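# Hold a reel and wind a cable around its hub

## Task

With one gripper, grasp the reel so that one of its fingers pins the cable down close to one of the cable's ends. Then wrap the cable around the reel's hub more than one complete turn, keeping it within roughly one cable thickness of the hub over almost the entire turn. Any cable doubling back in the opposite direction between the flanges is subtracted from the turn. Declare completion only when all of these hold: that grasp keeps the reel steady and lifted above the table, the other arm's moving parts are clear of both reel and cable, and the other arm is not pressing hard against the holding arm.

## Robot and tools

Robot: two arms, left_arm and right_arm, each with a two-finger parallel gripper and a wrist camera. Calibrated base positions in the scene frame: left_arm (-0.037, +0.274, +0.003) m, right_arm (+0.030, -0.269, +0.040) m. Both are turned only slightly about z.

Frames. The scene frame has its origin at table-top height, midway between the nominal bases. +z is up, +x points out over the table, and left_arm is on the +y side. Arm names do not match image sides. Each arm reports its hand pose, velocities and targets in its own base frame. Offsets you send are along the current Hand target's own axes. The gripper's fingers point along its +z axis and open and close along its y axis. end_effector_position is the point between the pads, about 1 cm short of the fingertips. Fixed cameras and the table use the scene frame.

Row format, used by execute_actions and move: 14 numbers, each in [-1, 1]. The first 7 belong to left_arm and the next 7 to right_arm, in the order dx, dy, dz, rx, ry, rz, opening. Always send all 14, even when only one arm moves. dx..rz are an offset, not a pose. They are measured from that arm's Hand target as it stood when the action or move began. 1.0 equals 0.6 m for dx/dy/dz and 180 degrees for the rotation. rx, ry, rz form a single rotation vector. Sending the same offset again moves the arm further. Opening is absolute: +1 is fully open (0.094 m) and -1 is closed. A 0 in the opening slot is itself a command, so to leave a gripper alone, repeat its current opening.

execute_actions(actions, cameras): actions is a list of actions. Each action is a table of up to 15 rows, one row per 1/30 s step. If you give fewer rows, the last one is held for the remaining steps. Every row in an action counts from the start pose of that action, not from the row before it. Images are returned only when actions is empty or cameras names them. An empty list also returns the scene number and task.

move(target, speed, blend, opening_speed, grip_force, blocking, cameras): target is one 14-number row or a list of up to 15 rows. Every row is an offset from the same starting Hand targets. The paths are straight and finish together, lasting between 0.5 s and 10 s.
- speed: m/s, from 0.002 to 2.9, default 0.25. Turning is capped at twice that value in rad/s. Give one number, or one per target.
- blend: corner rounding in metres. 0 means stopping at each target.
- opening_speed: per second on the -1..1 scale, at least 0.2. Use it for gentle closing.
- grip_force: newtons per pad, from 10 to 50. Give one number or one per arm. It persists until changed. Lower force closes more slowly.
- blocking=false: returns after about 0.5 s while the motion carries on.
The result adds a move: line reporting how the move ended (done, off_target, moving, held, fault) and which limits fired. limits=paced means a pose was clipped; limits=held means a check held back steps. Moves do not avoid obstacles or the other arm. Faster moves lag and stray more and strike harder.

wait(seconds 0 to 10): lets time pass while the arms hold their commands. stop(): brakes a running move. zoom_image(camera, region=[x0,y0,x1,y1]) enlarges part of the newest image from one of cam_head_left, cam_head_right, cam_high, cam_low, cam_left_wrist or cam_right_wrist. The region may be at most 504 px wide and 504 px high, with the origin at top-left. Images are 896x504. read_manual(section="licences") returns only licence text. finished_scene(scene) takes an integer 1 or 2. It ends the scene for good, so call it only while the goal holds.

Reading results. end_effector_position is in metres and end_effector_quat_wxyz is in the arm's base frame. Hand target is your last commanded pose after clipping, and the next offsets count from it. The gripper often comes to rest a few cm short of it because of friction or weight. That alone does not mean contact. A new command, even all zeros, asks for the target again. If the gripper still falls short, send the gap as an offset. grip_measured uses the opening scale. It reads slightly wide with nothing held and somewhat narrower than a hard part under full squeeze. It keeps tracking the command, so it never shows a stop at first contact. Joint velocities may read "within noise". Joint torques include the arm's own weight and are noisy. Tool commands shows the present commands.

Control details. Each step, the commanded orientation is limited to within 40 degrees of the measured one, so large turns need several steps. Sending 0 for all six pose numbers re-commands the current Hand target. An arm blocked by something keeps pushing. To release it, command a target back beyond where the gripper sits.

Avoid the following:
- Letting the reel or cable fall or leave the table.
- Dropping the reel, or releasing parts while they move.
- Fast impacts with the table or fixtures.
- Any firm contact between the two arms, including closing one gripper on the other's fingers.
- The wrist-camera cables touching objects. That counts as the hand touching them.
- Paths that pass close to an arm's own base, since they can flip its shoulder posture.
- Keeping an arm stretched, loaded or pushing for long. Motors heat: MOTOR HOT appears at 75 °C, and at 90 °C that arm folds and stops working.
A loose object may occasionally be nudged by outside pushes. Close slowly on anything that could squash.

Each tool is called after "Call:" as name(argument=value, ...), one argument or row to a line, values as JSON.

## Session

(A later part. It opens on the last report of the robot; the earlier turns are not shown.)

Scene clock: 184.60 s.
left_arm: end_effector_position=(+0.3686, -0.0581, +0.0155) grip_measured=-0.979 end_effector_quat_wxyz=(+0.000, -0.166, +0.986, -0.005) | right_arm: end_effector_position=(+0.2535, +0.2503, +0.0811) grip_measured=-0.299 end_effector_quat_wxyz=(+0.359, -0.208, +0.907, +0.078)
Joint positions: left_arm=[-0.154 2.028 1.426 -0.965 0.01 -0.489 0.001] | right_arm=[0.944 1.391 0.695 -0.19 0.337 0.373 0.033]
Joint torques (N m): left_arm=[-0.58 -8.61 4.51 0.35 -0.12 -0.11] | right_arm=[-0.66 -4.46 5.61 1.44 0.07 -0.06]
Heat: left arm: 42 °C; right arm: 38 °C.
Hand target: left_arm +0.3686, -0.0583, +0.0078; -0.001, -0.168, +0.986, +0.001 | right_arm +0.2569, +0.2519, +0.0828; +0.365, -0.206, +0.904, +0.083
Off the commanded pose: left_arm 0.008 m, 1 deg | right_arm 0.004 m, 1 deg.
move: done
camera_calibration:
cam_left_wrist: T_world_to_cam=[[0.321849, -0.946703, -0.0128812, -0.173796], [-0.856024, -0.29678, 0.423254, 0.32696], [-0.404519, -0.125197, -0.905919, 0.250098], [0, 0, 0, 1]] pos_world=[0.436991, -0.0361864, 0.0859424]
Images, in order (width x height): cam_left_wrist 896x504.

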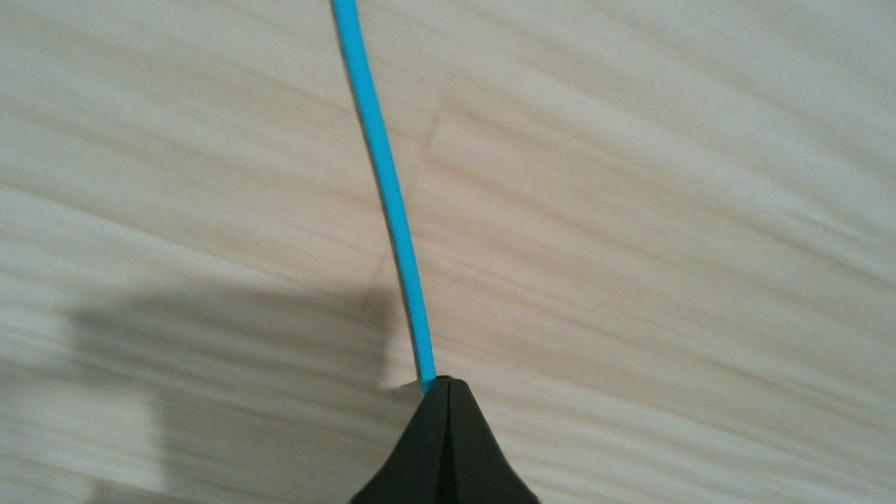

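Call:
move(
  target=[0,0,-0.08,0,0,0,-1,0,0,0,0,0,0,-0.3],
  speed=0.08,
  cameras=["cam_left_wrist","cam_low","cam_head_left"],
)

Call:
zoom_image(
  camera="cam_low",
  region=[500, 240, 620, 320],
)

Scene clock: 188.87 s.
left_arm: end_effector_position=(+0.3587, -0.0566, +0.0344) grip_measured=-0.980 end_effector_quat_wxyz=(-0.031, -0.167, +0.986, +0.005) | right_arm: end_effector_position=(+0.2535, +0.2503, +0.0811) grip_measured=-0.299 end_effector_quat_wxyz=(+0.359, -0.208, +0.907, +0.078)
Joint positions: left_arm=[-0.154 2.028 1.503 -1.106 0.01 -0.489 0.001] | right_arm=[0.944 1.391 0.695 -0.19 0.337 0.373 0.033]
Joint torques (N m): left_arm=[-0.59 -13.82 7.83 -0.05 -0.11 -0.11] | right_arm=[-0.75 -4.49 5.53 1.45 0.05 -0.09]
Heat: left arm: 42 °C; right arm: 38 °C.
Hand target: left_arm +0.3687, -0.0583, +0.0558; -0.001, -0.168, +0.986, +0.001 | right_arm +0.2569, +0.2519, +0.0828; +0.365, -0.206, +0.904, +0.083
Off the commanded pose: left_arm 0.024 m, 3 deg | right_arm 0.004 m, 1 deg.
move: off_target (left_arm)
camera_calibration:
cam_left_wrist: T_world_to_cam=[[0.320103, -0.94642, -0.0426998, -0.167272], [-0.827427, -0.30124, 0.47394, 0.298749], [-0.461409, -0.116379, -0.879521, 0.283389], [0, 0, 0, 1]] pos_world=[0.431496, -0.0353336, 0.100515]
Images, in order (width x height): cam_head_left 896x504, cam_low 896x504, cam_left_wrist 896x504.

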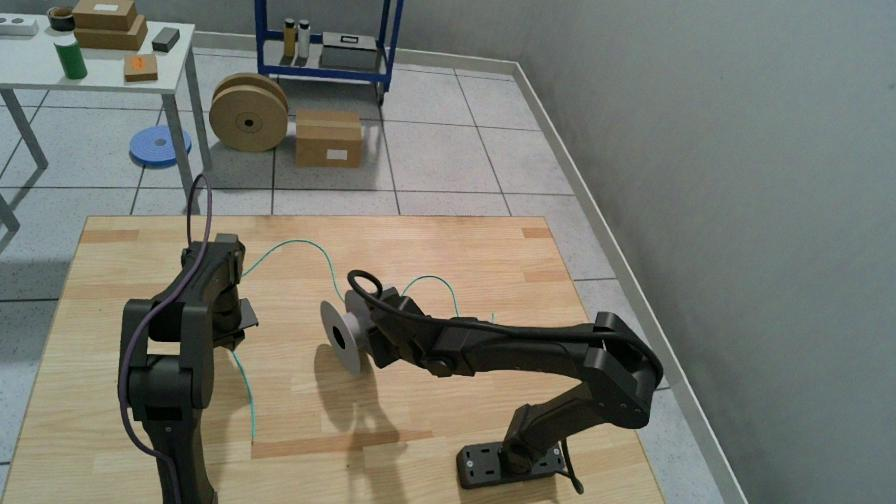

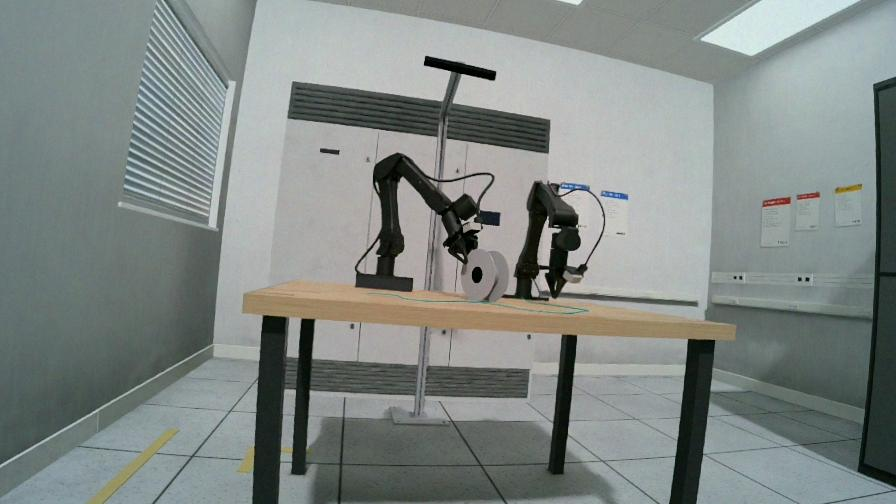

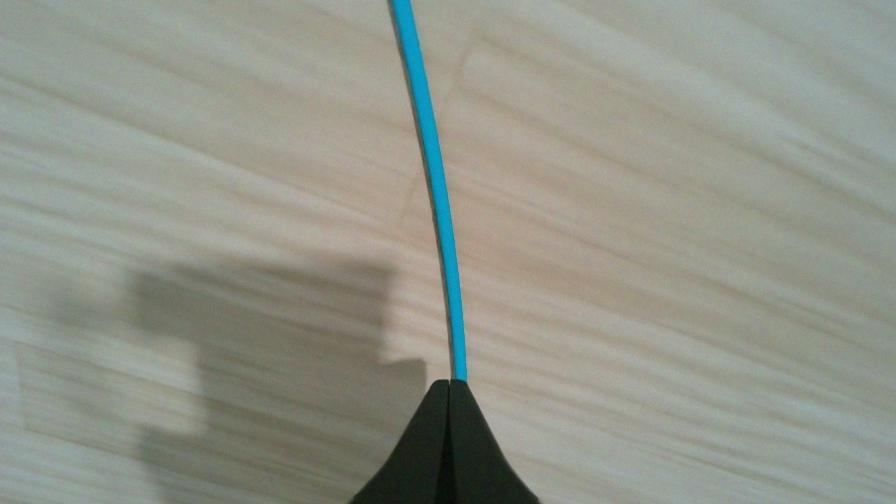

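Scaled by 4.200 from the camera's 896x504 image, which has a finer 1280x720 frame.

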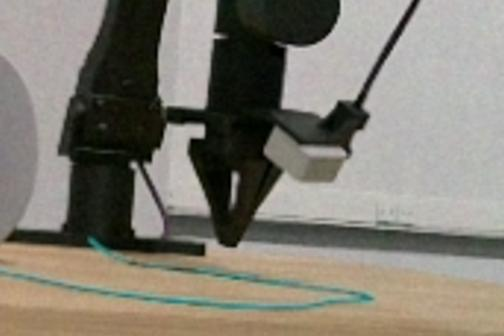

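Call:
move(
  target=[
    [0,0.0,0,0,0,0,-0.3,0,0,0,0,0,0,-0.3],
    [0,-0.001,0.087,0,0,0,-0.3,0,0,0,0,0,0,-0.3],
  ],
  speed=0.05,
  cameras=["cam_left_wrist","cam_low"],
)

Call:
zoom_image(
  camera="cam_low",
  region=[500, 240, 620, 320],
)

Scene clock: 195.77 s.
left_arm: end_effector_position=(+0.3667, -0.0579, +0.0116) grip_measured=-0.303 end_effector_quat_wxyz=(-0.004, -0.167, +0.986, -0.004) | right_arm: end_effector_position=(+0.2535, +0.2503, +0.0811) grip_measured=-0.299 end_effector_quat_wxyz=(+0.359, -0.208, +0.907, +0.078)
Joint positions: left_arm=[-0.154 2.034 1.418 -0.959 0.01 -0.489 0.033] | right_arm=[0.944 1.391 0.695 -0.19 0.337 0.373 0.033]
Joint torques (N m): left_arm=[-0.72 -8.53 4.46 0.43 -0.11 -0.11] | right_arm=[-0.66 -4.46 5.55 1.43 0.1 -0.07]
Heat: left arm: 43 °C; right arm: 38 °C.
Hand target: left_arm +0.3688, -0.0589, +0.0036; -0.001, -0.168, +0.986, +0.001 | right_arm +0.2569, +0.2519, +0.0828; +0.365, -0.206, +0.904, +0.083
Off the commanded pose: left_arm 0.008 m, 1 deg | right_arm 0.004 m, 1 deg.
move: done
camera_calibration:
cam_left_wrist: T_world_to_cam=[[0.322464, -0.946434, -0.0167323, -0.173082], [-0.852251, -0.297976, 0.429975, 0.325561], [-0.411929, -0.124392, -0.902686, 0.248488], [0, 0, 0, 1]] pos_world=[0.435632, -0.035891, 0.081427]
Images, in order (width x height): cam_low 896x504, cam_left_wrist 896x504.

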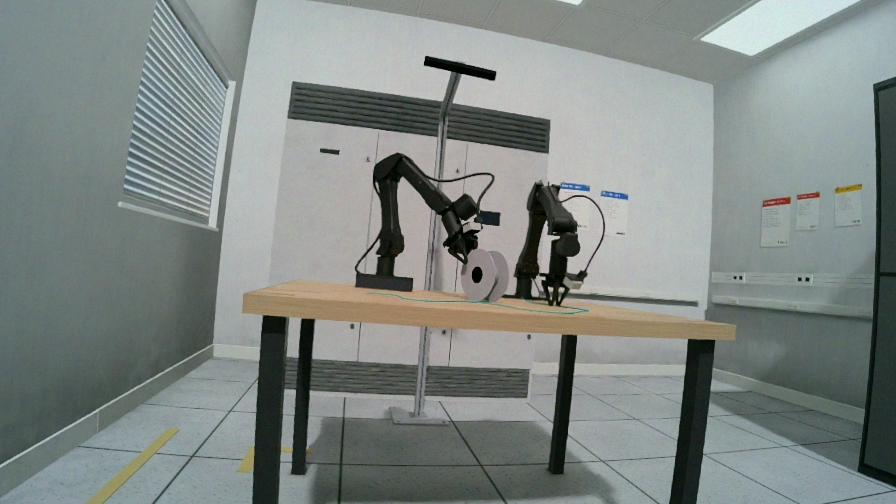

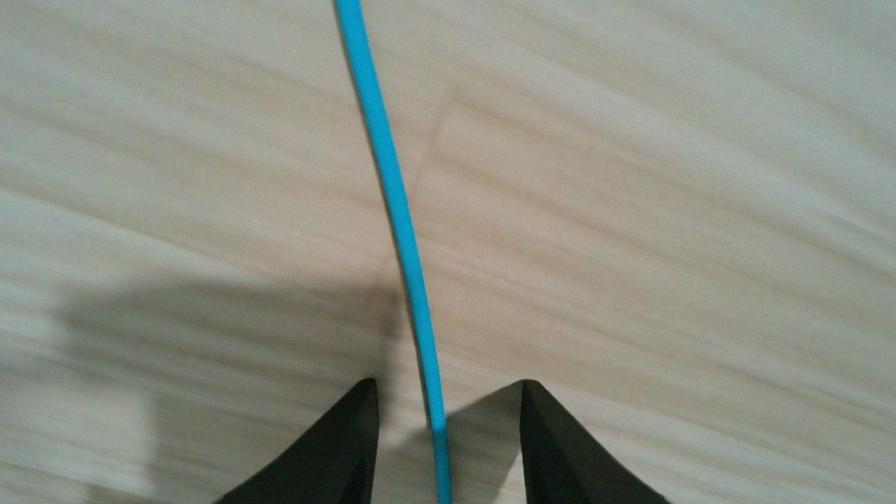

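Scaled by 4.200 from the camera's 896x504 image, which has a finer 1280x720 frame.

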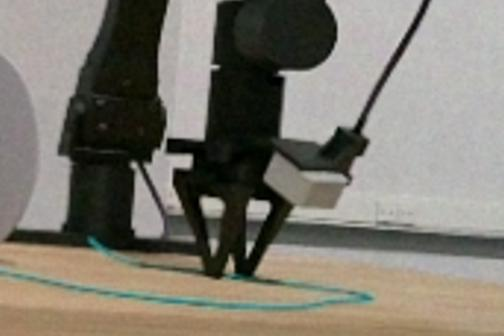

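Call:
move(
  target=[
    [0,0,0,0,0,0,-1,0,0,0,0,0,0,-0.3],
    [0,0,-0.08,0,0,0,-1,0,0,0,0,0,0,-0.3],
  ],
  speed=0.08,
  cameras=["cam_left_wrist","cam_low"],
)

Call:
zoom_image(
  camera="cam_low",
  region=[500, 240, 620, 320],
)

Scene clock: 200.33 s.
left_arm: end_effector_position=(+0.3589, -0.0565, +0.0303) grip_measured=-0.948 end_effector_quat_wxyz=(-0.030, -0.167, +0.985, +0.005) | right_arm: end_effector_position=(+0.2535, +0.2503, +0.0811) grip_measured=-0.299 end_effector_quat_wxyz=(+0.359, -0.208, +0.907, +0.078)
Joint positions: left_arm=[-0.154 2.032 1.492 -1.091 0.009 -0.49 0.002] | right_arm=[0.944 1.391 0.695 -0.19 0.337 0.373 0.033]
Joint torques (N m): left_arm=[-0.72 -13.81 7.82 -0.04 -0.11 -0.11] | right_arm=[-0.62 -4.57 5.49 1.45 0.05 -0.06]
Heat: left arm: 43 °C; right arm: 38 °C.
Hand target: left_arm +0.3688, -0.0589, +0.0516; -0.001, -0.168, +0.986, +0.001 | right_arm +0.2569, +0.2519, +0.0828; +0.365, -0.206, +0.904, +0.083
Off the commanded pose: left_arm 0.024 m, 3 deg | right_arm 0.004 m, 1 deg.
move: off_target (left_arm)
camera_calibration:
cam_left_wrist: T_world_to_cam=[[0.321146, -0.94605, -0.0430555, -0.167656], [-0.827522, -0.302438, 0.47301, 0.30079], [-0.460513, -0.116276, -0.880004, 0.279557], [0, 0, 0, 1]] pos_world=[0.431492, -0.0351346, 0.096516]
Images, in order (width x height): cam_low 896x504, cam_left_wrist 896x504.

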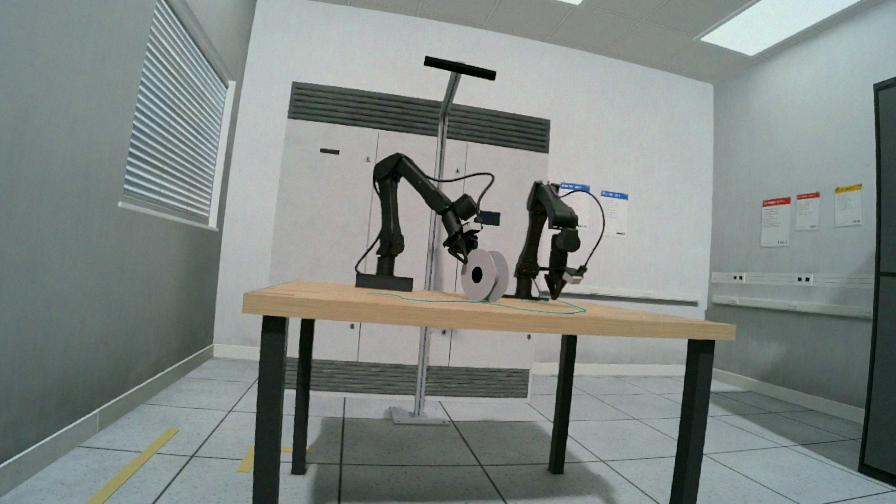

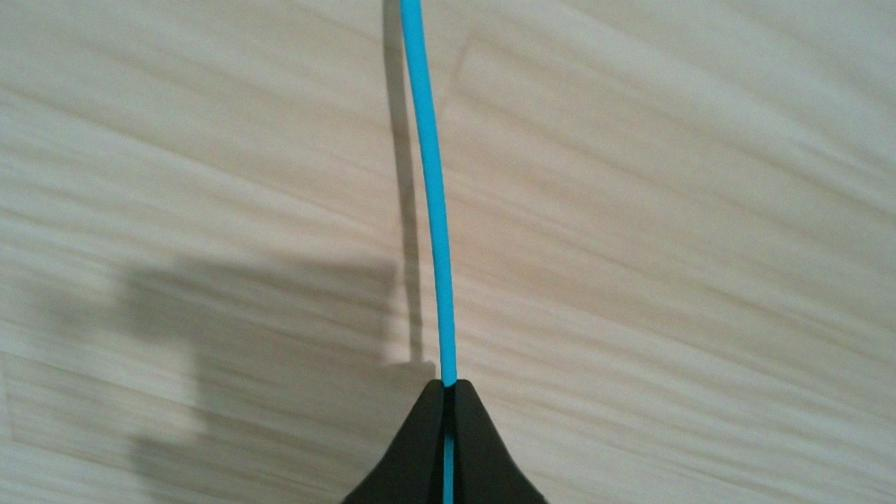

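Scaled by 4.200 from the camera's 896x504 image, which has a finer 1280x720 frame.

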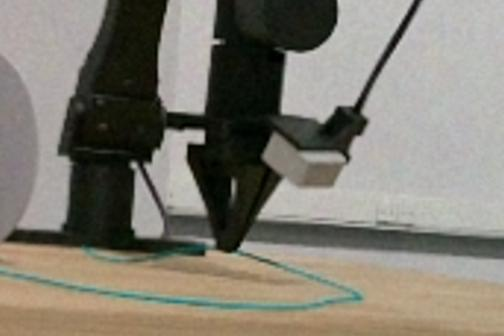

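Call:
move(
  target=[
    [-0.115,-0.076,-0.333,0.15,0,0,-1,0,0,0,0,0,0,-0.3],
    [-0.273,-0.3625,-0.33,0.5,0,0,-1,0,0,0,0,0,0,-0.3],
  ],
  speed=0.2,
  blend=[0.04,0],
  cameras=["all"],
)

Call:
zoom_image(
  camera="cam_head_left",
  region=[180, 150, 480, 400],
)

Call:
zoom_image(
  camera="cam_head_right",
  region=[230, 150, 530, 400],
)

Scene clock: 228.43 s.
left_arm: end_effector_position=(+0.6005, -0.2075, +0.2241) grip_measured=-0.948 end_effector_quat_wxyz=(+0.097, -0.138, +0.702, -0.691) | right_arm: end_effector_position=(+0.2535, +0.2503, +0.0811) grip_measured=-0.299 end_effector_quat_wxyz=(+0.359, -0.208, +0.907, +0.078)
Joint positions: left_arm=[-0.07 2.463 2.019 0.381 1.166 -1.568 0.002] | right_arm=[0.944 1.391 0.695 -0.19 0.337 0.373 0.033]
Joint torques (N m): left_arm=[-0.59 -18.33 5.91 1.58 -0.04 -0.02] | right_arm=[-0.61 -4.48 5.52 1.49 0.11 -0.06]
Heat: left arm: 44 °C; right arm: 38 °C.
Hand target: left_arm +0.5958, -0.2100, +0.2490; +0.118, -0.119, +0.697, -0.697 | right_arm +0.2569, +0.2519, +0.0828; +0.365, -0.206, +0.904, +0.083
Off the commanded pose: left_arm 0.026 m, 3 deg | right_arm 0.004 m, 1 deg.
move: off_target (left_arm)
camera_calibration:
cam_left_wrist: T_world_to_cam=[[0.0619005, -0.0298115, 0.997637, -0.267192], [-0.99282, 0.100666, 0.0646097, 0.637894], [-0.102355, -0.994474, -0.0233662, -0.0454032], [0, 0, 0, 1]] pos_world=[0.645206, -0.117332, 0.224286]
cam_right_wrist: T_world_to_cam=[[0.439297, -0.898074, -0.0219337, 0.116709], [-0.855818, -0.410954, -0.314154, 0.382519], [0.27312, 0.156778, -0.949119, 0.059777], [0, 0, 0, 1]] pos_world=[0.25977, 0.252639, 0.179465]

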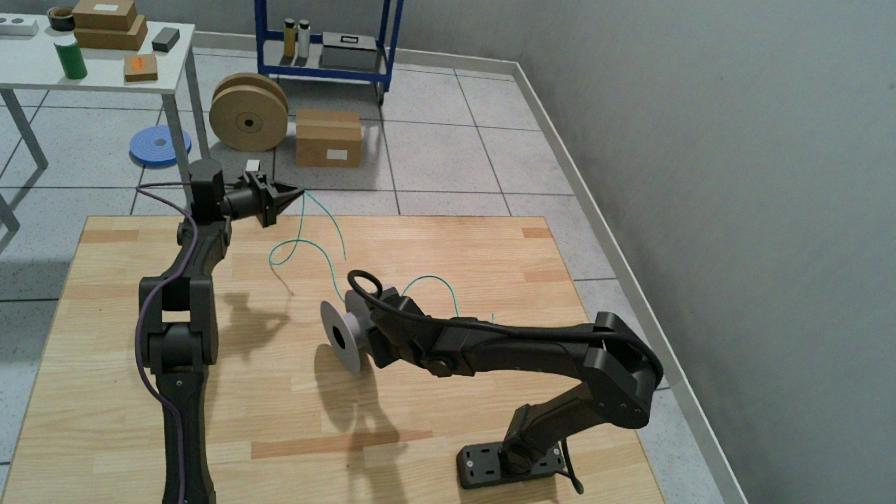

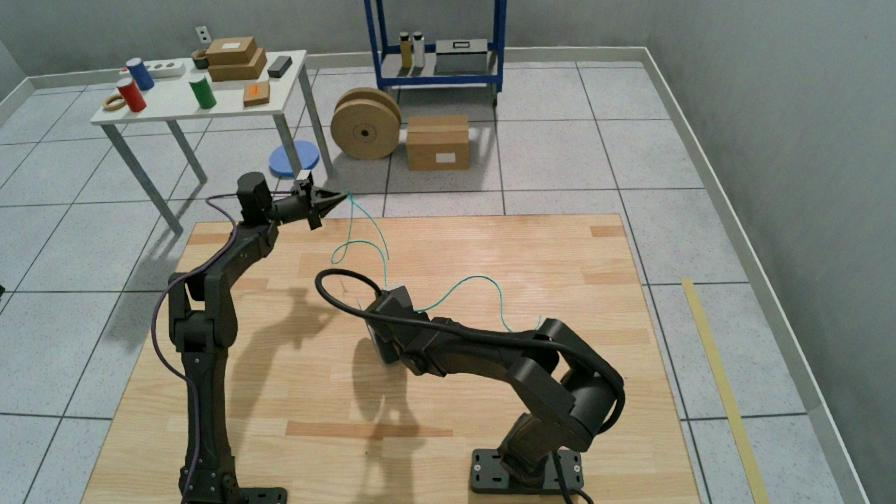

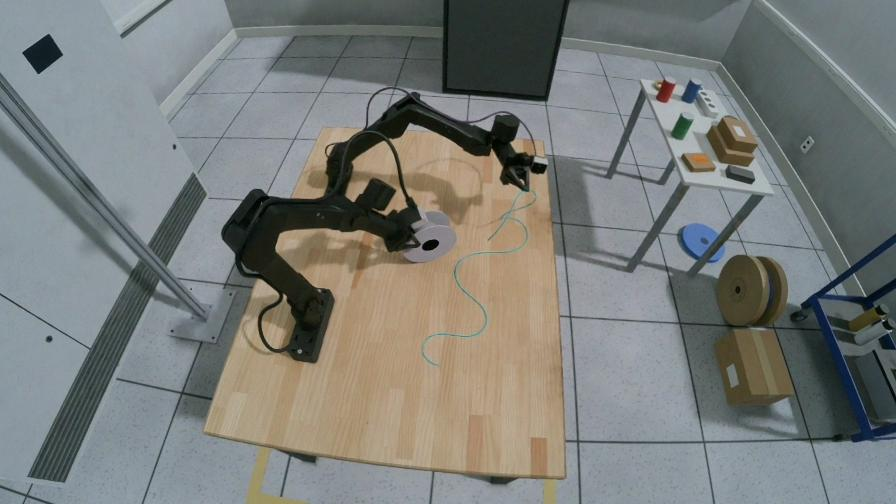

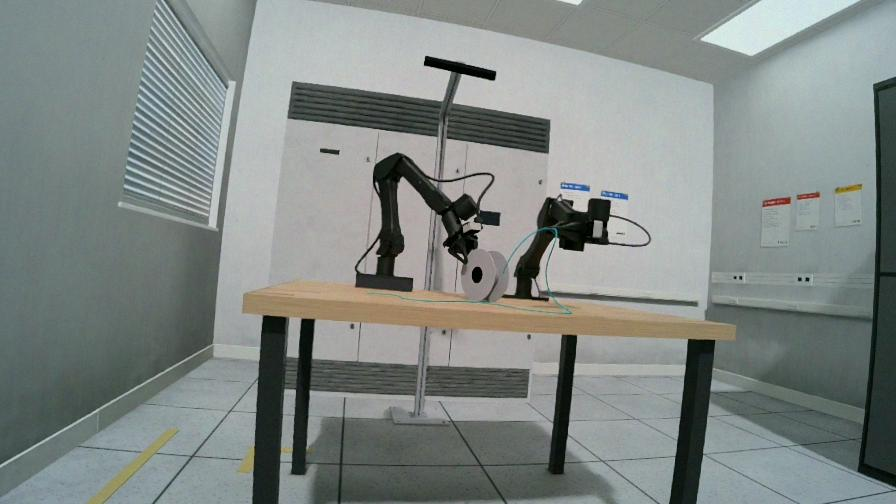

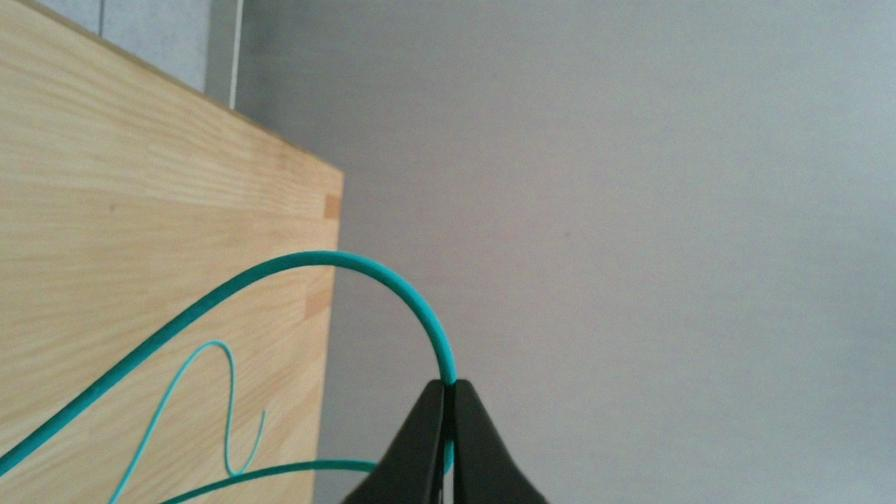

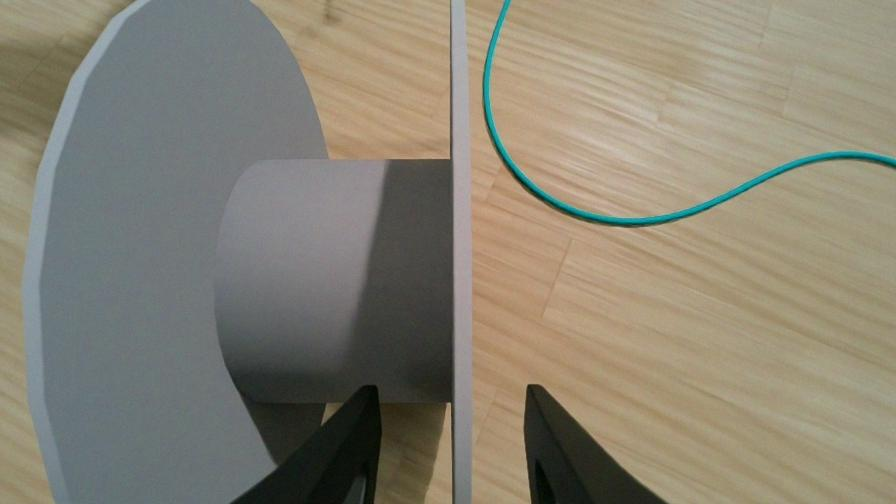

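Scaled by 1.680 from the camera's 896x504 image, which has a finer 1280x720 frame.

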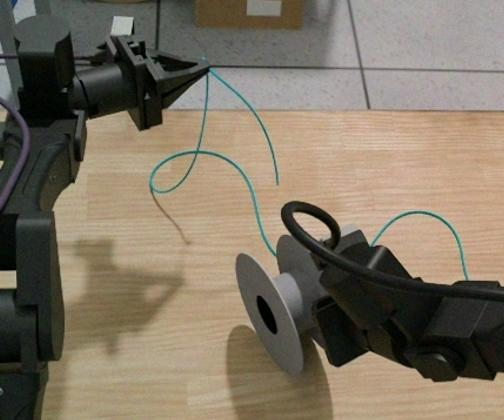

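Scaled by 1.680 from the camera's 896x504 image, which has a finer 1280x720 frame.

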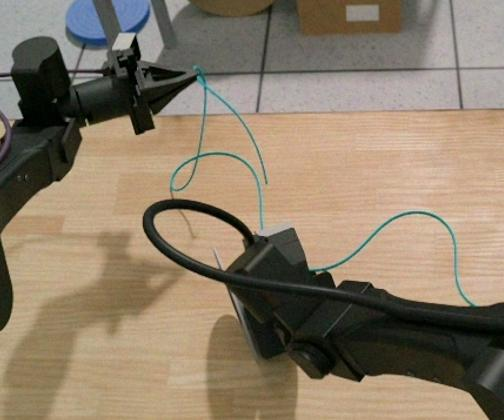

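Call:
move(
  target=[0.2048,0.007,-0.07,0,0,-0.139,-1,0,0,0,0,0,0,-0.3],
  speed=0.15,
  cameras=["all"],
)

Call:
zoom_image(
  camera="cam_head_left",
  region=[180, 150, 480, 400],
)

Call:
zoom_image(
  camera="cam_head_right",
  region=[230, 150, 530, 400],
)

Call:
zoom_image(
  camera="cam_low",
  region=[430, 210, 650, 320],
)

Scene clock: 256.40 s.
left_arm: end_effector_position=(+0.4715, -0.2098, +0.2252) grip_measured=-0.948 end_effector_quat_wxyz=(-0.054, -0.286, +0.657, -0.696) | right_arm: end_effector_position=(+0.2535, +0.2503, +0.0811) grip_measured=-0.299 end_effector_quat_wxyz=(+0.359, -0.208, +0.907, +0.078)
Joint positions: left_arm=[-0.098 1.983 1.219 0.702 1.139 -2.003 0.002] | right_arm=[0.944 1.391 0.695 -0.19 0.337 0.373 0.033]
Joint torques (N m): left_arm=[-0.54 -14.28 5.27 1.57 -0.03 -0.01] | right_arm=[-0.72 -4.56 5.44 1.44 0.07 -0.06]
Heat: left arm: 43 °C; right arm: 38 °C.
Hand target: left_arm +0.4659, -0.2111, +0.2450; -0.036, -0.268, +0.655, -0.706 | right_arm +0.2569, +0.2519, +0.0828; +0.365, -0.206, +0.904, +0.083
Off the commanded pose: left_arm 0.021 m, 3 deg | right_arm 0.004 m, 1 deg.
move: off_target (left_arm)
camera_calibration:
cam_left_wrist: T_world_to_cam=[[0.453343, 0.107681, 0.884808, -0.390684], [-0.888994, 0.126539, 0.440088, 0.38188], [-0.0645736, -0.9861, 0.153094, -0.116725], [0, 0, 0, 1]] pos_world=[0.509066, -0.121356, 0.195489]
cam_right_wrist: T_world_to_cam=[[0.439297, -0.898074, -0.0219337, 0.116709], [-0.855818, -0.410954, -0.314154, 0.382519], [0.27312, 0.156778, -0.949119, 0.059777], [0, 0, 0, 1]] pos_world=[0.25977, 0.252639, 0.179465]

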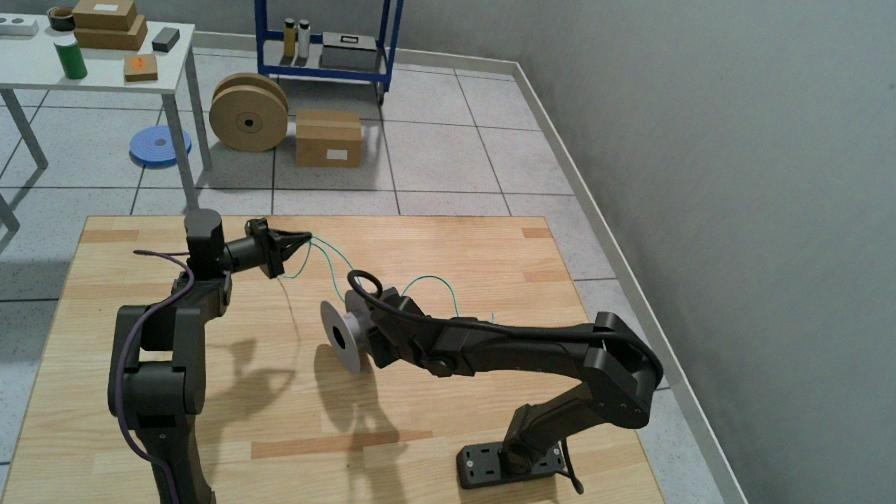

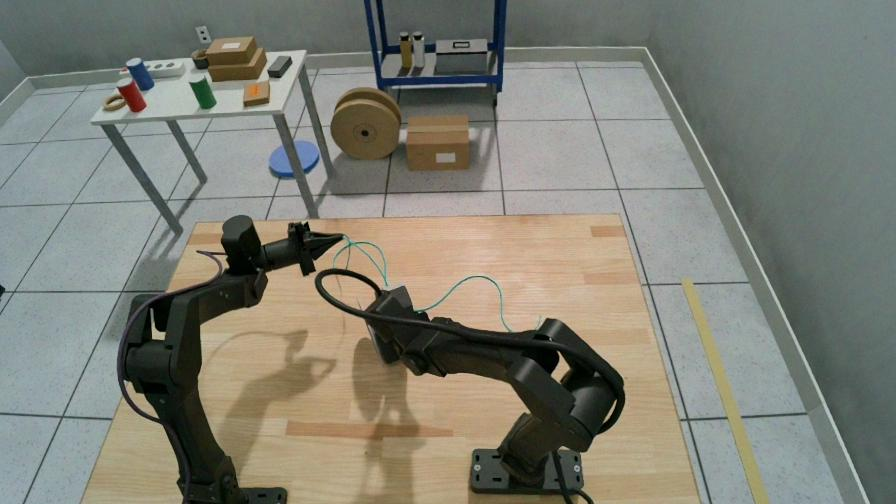

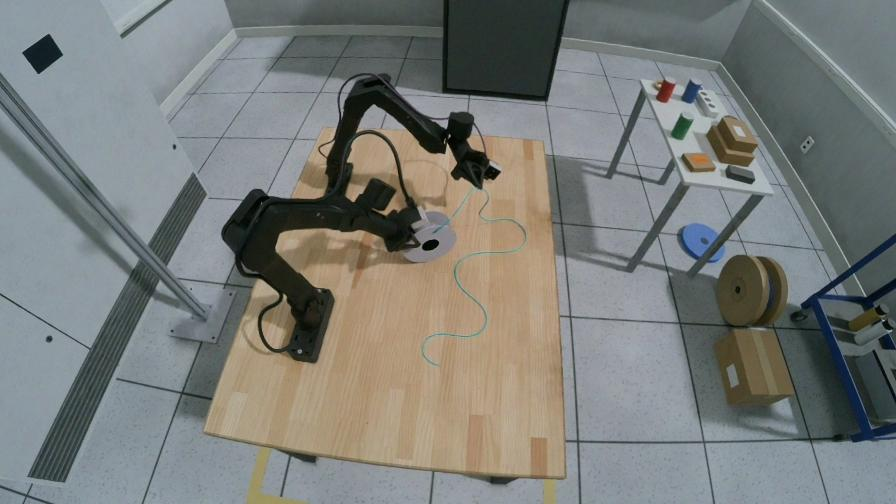

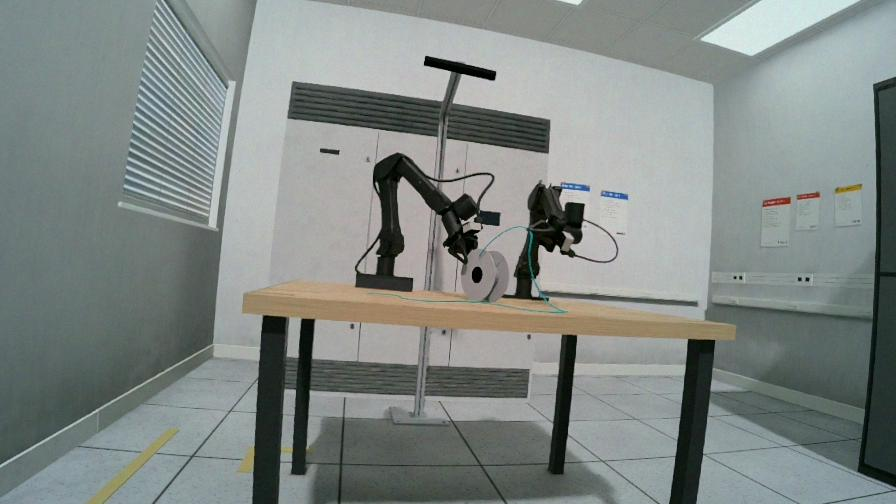

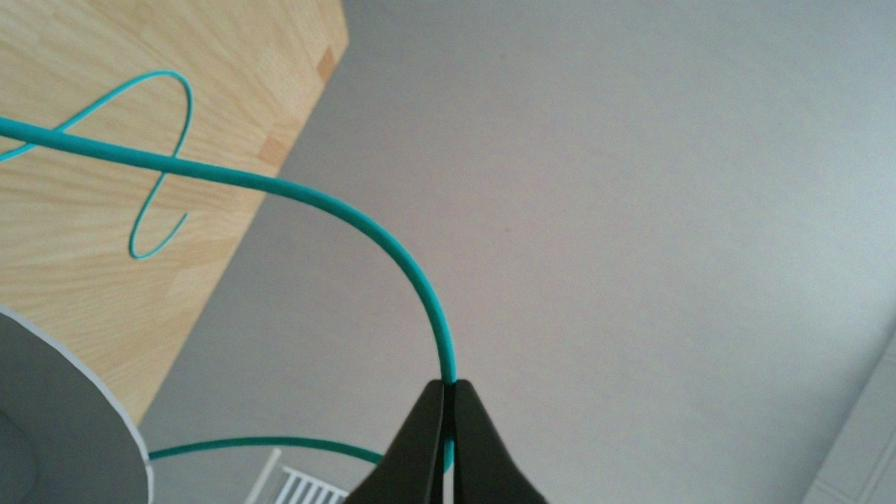

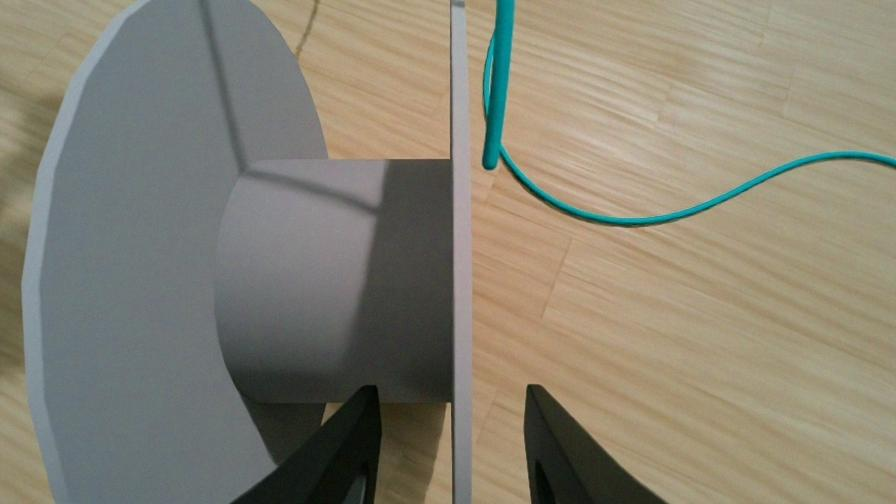

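Scaled by 1.680 from the camera's 896x504 image, which has a finer 1280x720 frame.

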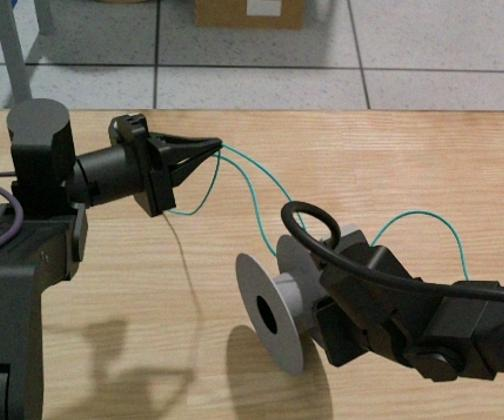

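Scaled by 1.680 from the camera's 896x504 image, which has a finer 1280x720 frame.

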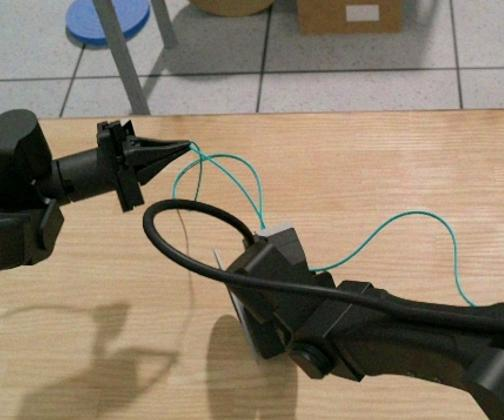

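Scaled by 2.291 from the camera's 896x504 image, which has a finer 1280x720 frame.

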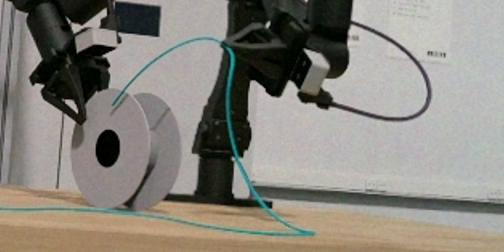

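Call:
move(
  target=[
    [0.028,-0.06,0,0,0,0,-1,0,0,0,0,0,0,-0.3],
    [0.028,-0.06,-0.03,0,0,0,-1,0,0,0,0,0,0,-0.3],
    [0.146,-0.005,-0.03,0,0,0,-1,0,0,0,0,0,0,-0.3],
  ],
  speed=0.1,
  blend=[0.005,0.005,0],
  cameras=["cam_head_left","cam_head_right","cam_low","cam_left_wrist","cam_right_wrist"],
)

Call:
zoom_image(
  camera="cam_low",
  region=[430, 210, 650, 320],
)

Scene clock: 275.97 s.
left_arm: end_effector_position=(+0.3913, -0.2207, +0.2728) grip_measured=-0.948 end_effector_quat_wxyz=(-0.054, -0.283, +0.656, -0.697) | right_arm: end_effector_position=(+0.2535, +0.2503, +0.0811) grip_measured=-0.299 end_effector_quat_wxyz=(+0.359, -0.208, +0.907, +0.078)
Joint positions: left_arm=[-0.152 1.63 0.974 0.608 1.088 -2.013 0.002] | right_arm=[0.944 1.391 0.695 -0.19 0.337 0.373 0.033]
Joint torques (N m): left_arm=[-0.27 -10.48 5.52 1.58 -0.05 0.07] | right_arm=[-0.77 -4.45 5.46 1.44 0.09 -0.07]
Heat: left arm: 42 °C; right arm: 38 °C.
Hand target: left_arm +0.3862, -0.2200, +0.2850; -0.036, -0.267, +0.655, -0.706 | right_arm +0.2569, +0.2519, +0.0828; +0.365, -0.206, +0.904, +0.083
Off the commanded pose: left_arm 0.013 m, 3 deg | right_arm 0.004 m, 1 deg.
move: off_target (left_arm)
camera_calibration:
cam_left_wrist: T_world_to_cam=[[0.448978, 0.107965, 0.886996, -0.394102], [-0.890903, 0.130333, 0.435092, 0.294022], [-0.0686297, -0.985574, 0.154703, -0.138582], [0, 0, 0, 1]] pos_world=[0.429378, -0.132355, 0.24308]
cam_right_wrist: T_world_to_cam=[[0.439516, -0.897973, -0.0216655, 0.116579], [-0.855703, -0.411249, -0.31408, 0.382551], [0.273126, 0.156583, -0.949149, 0.0598304], [0, 0, 0, 1]] pos_world=[0.25977, 0.25264, 0.179465]
Images, in order (width x height): cam_head_left 896x504, cam_head_right 896x504, cam_low 896x504, cam_left_wrist 896x504, cam_right_wrist 896x504.

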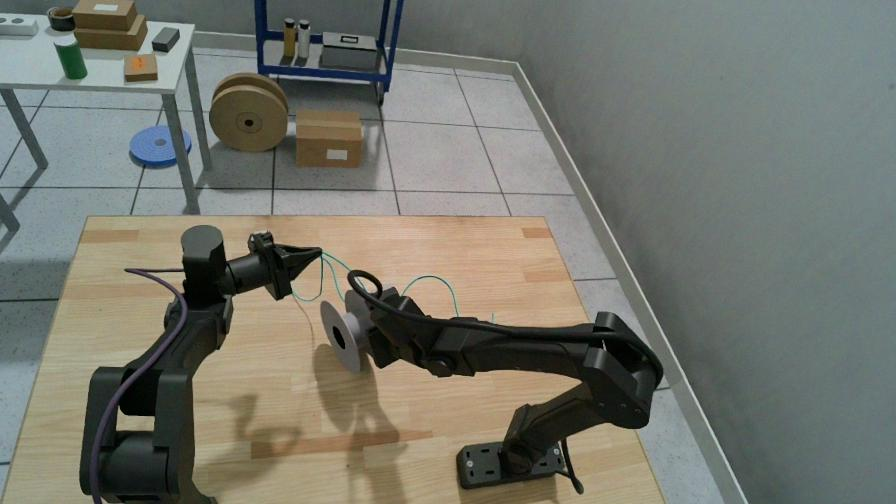

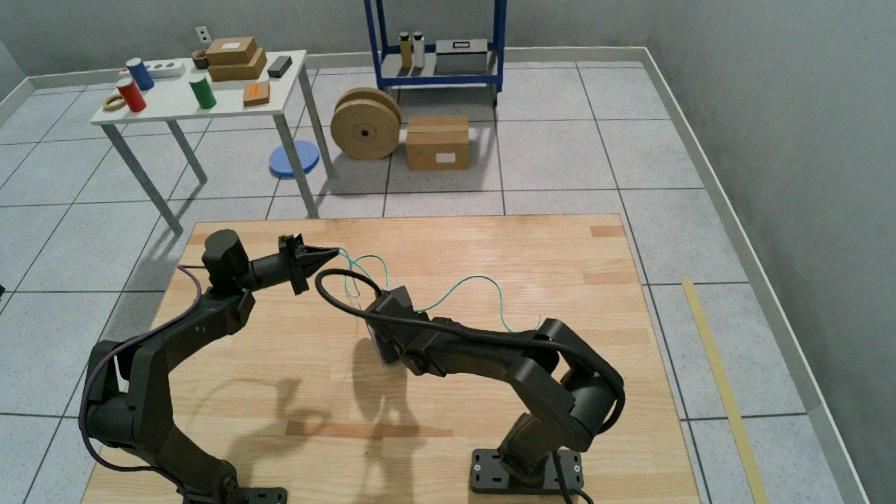

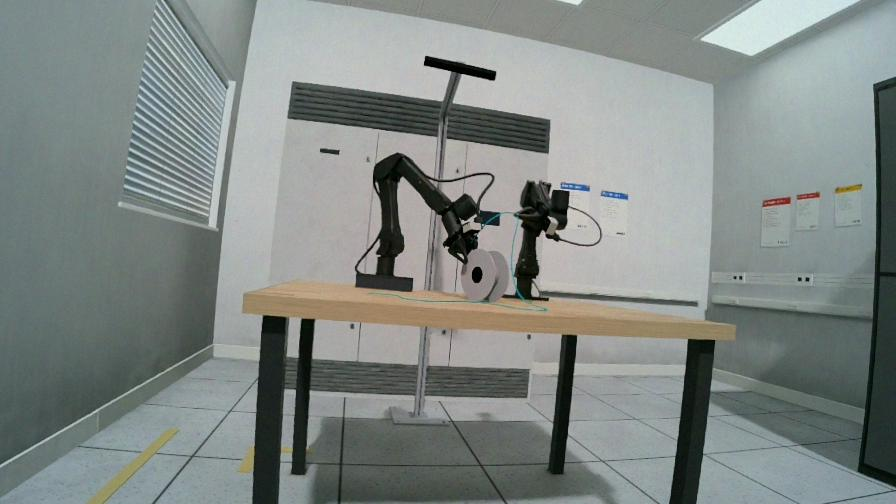

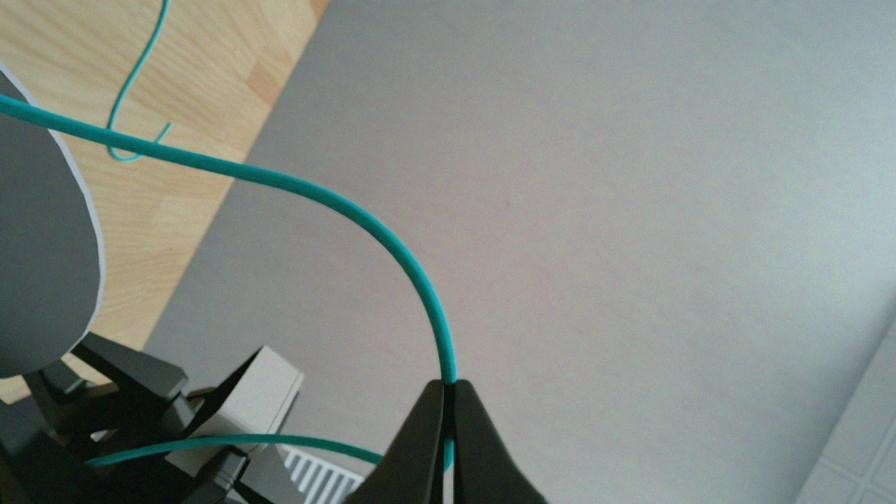

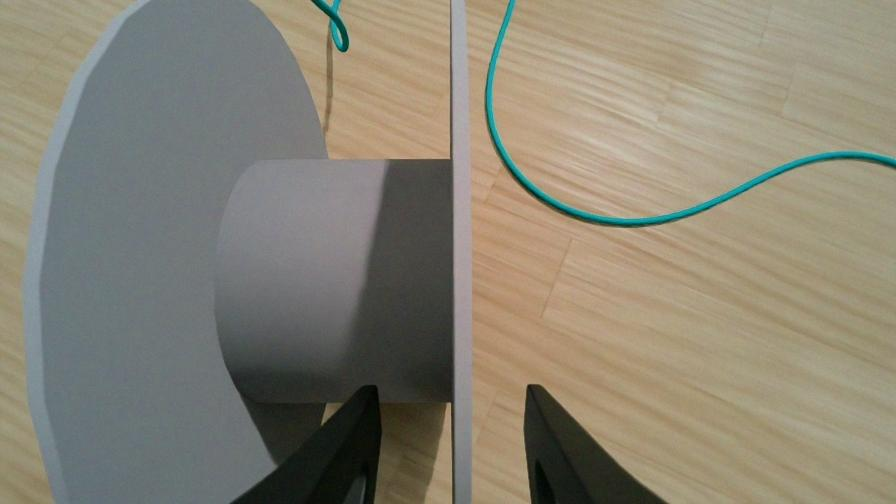

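Scaled by 2.291 from the camera's 896x504 image, which has a finer 1280x720 frame.

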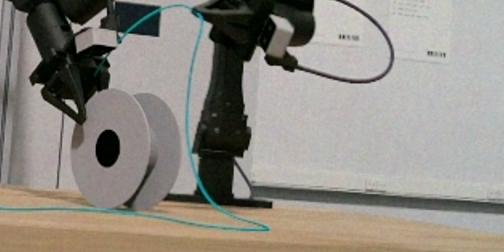

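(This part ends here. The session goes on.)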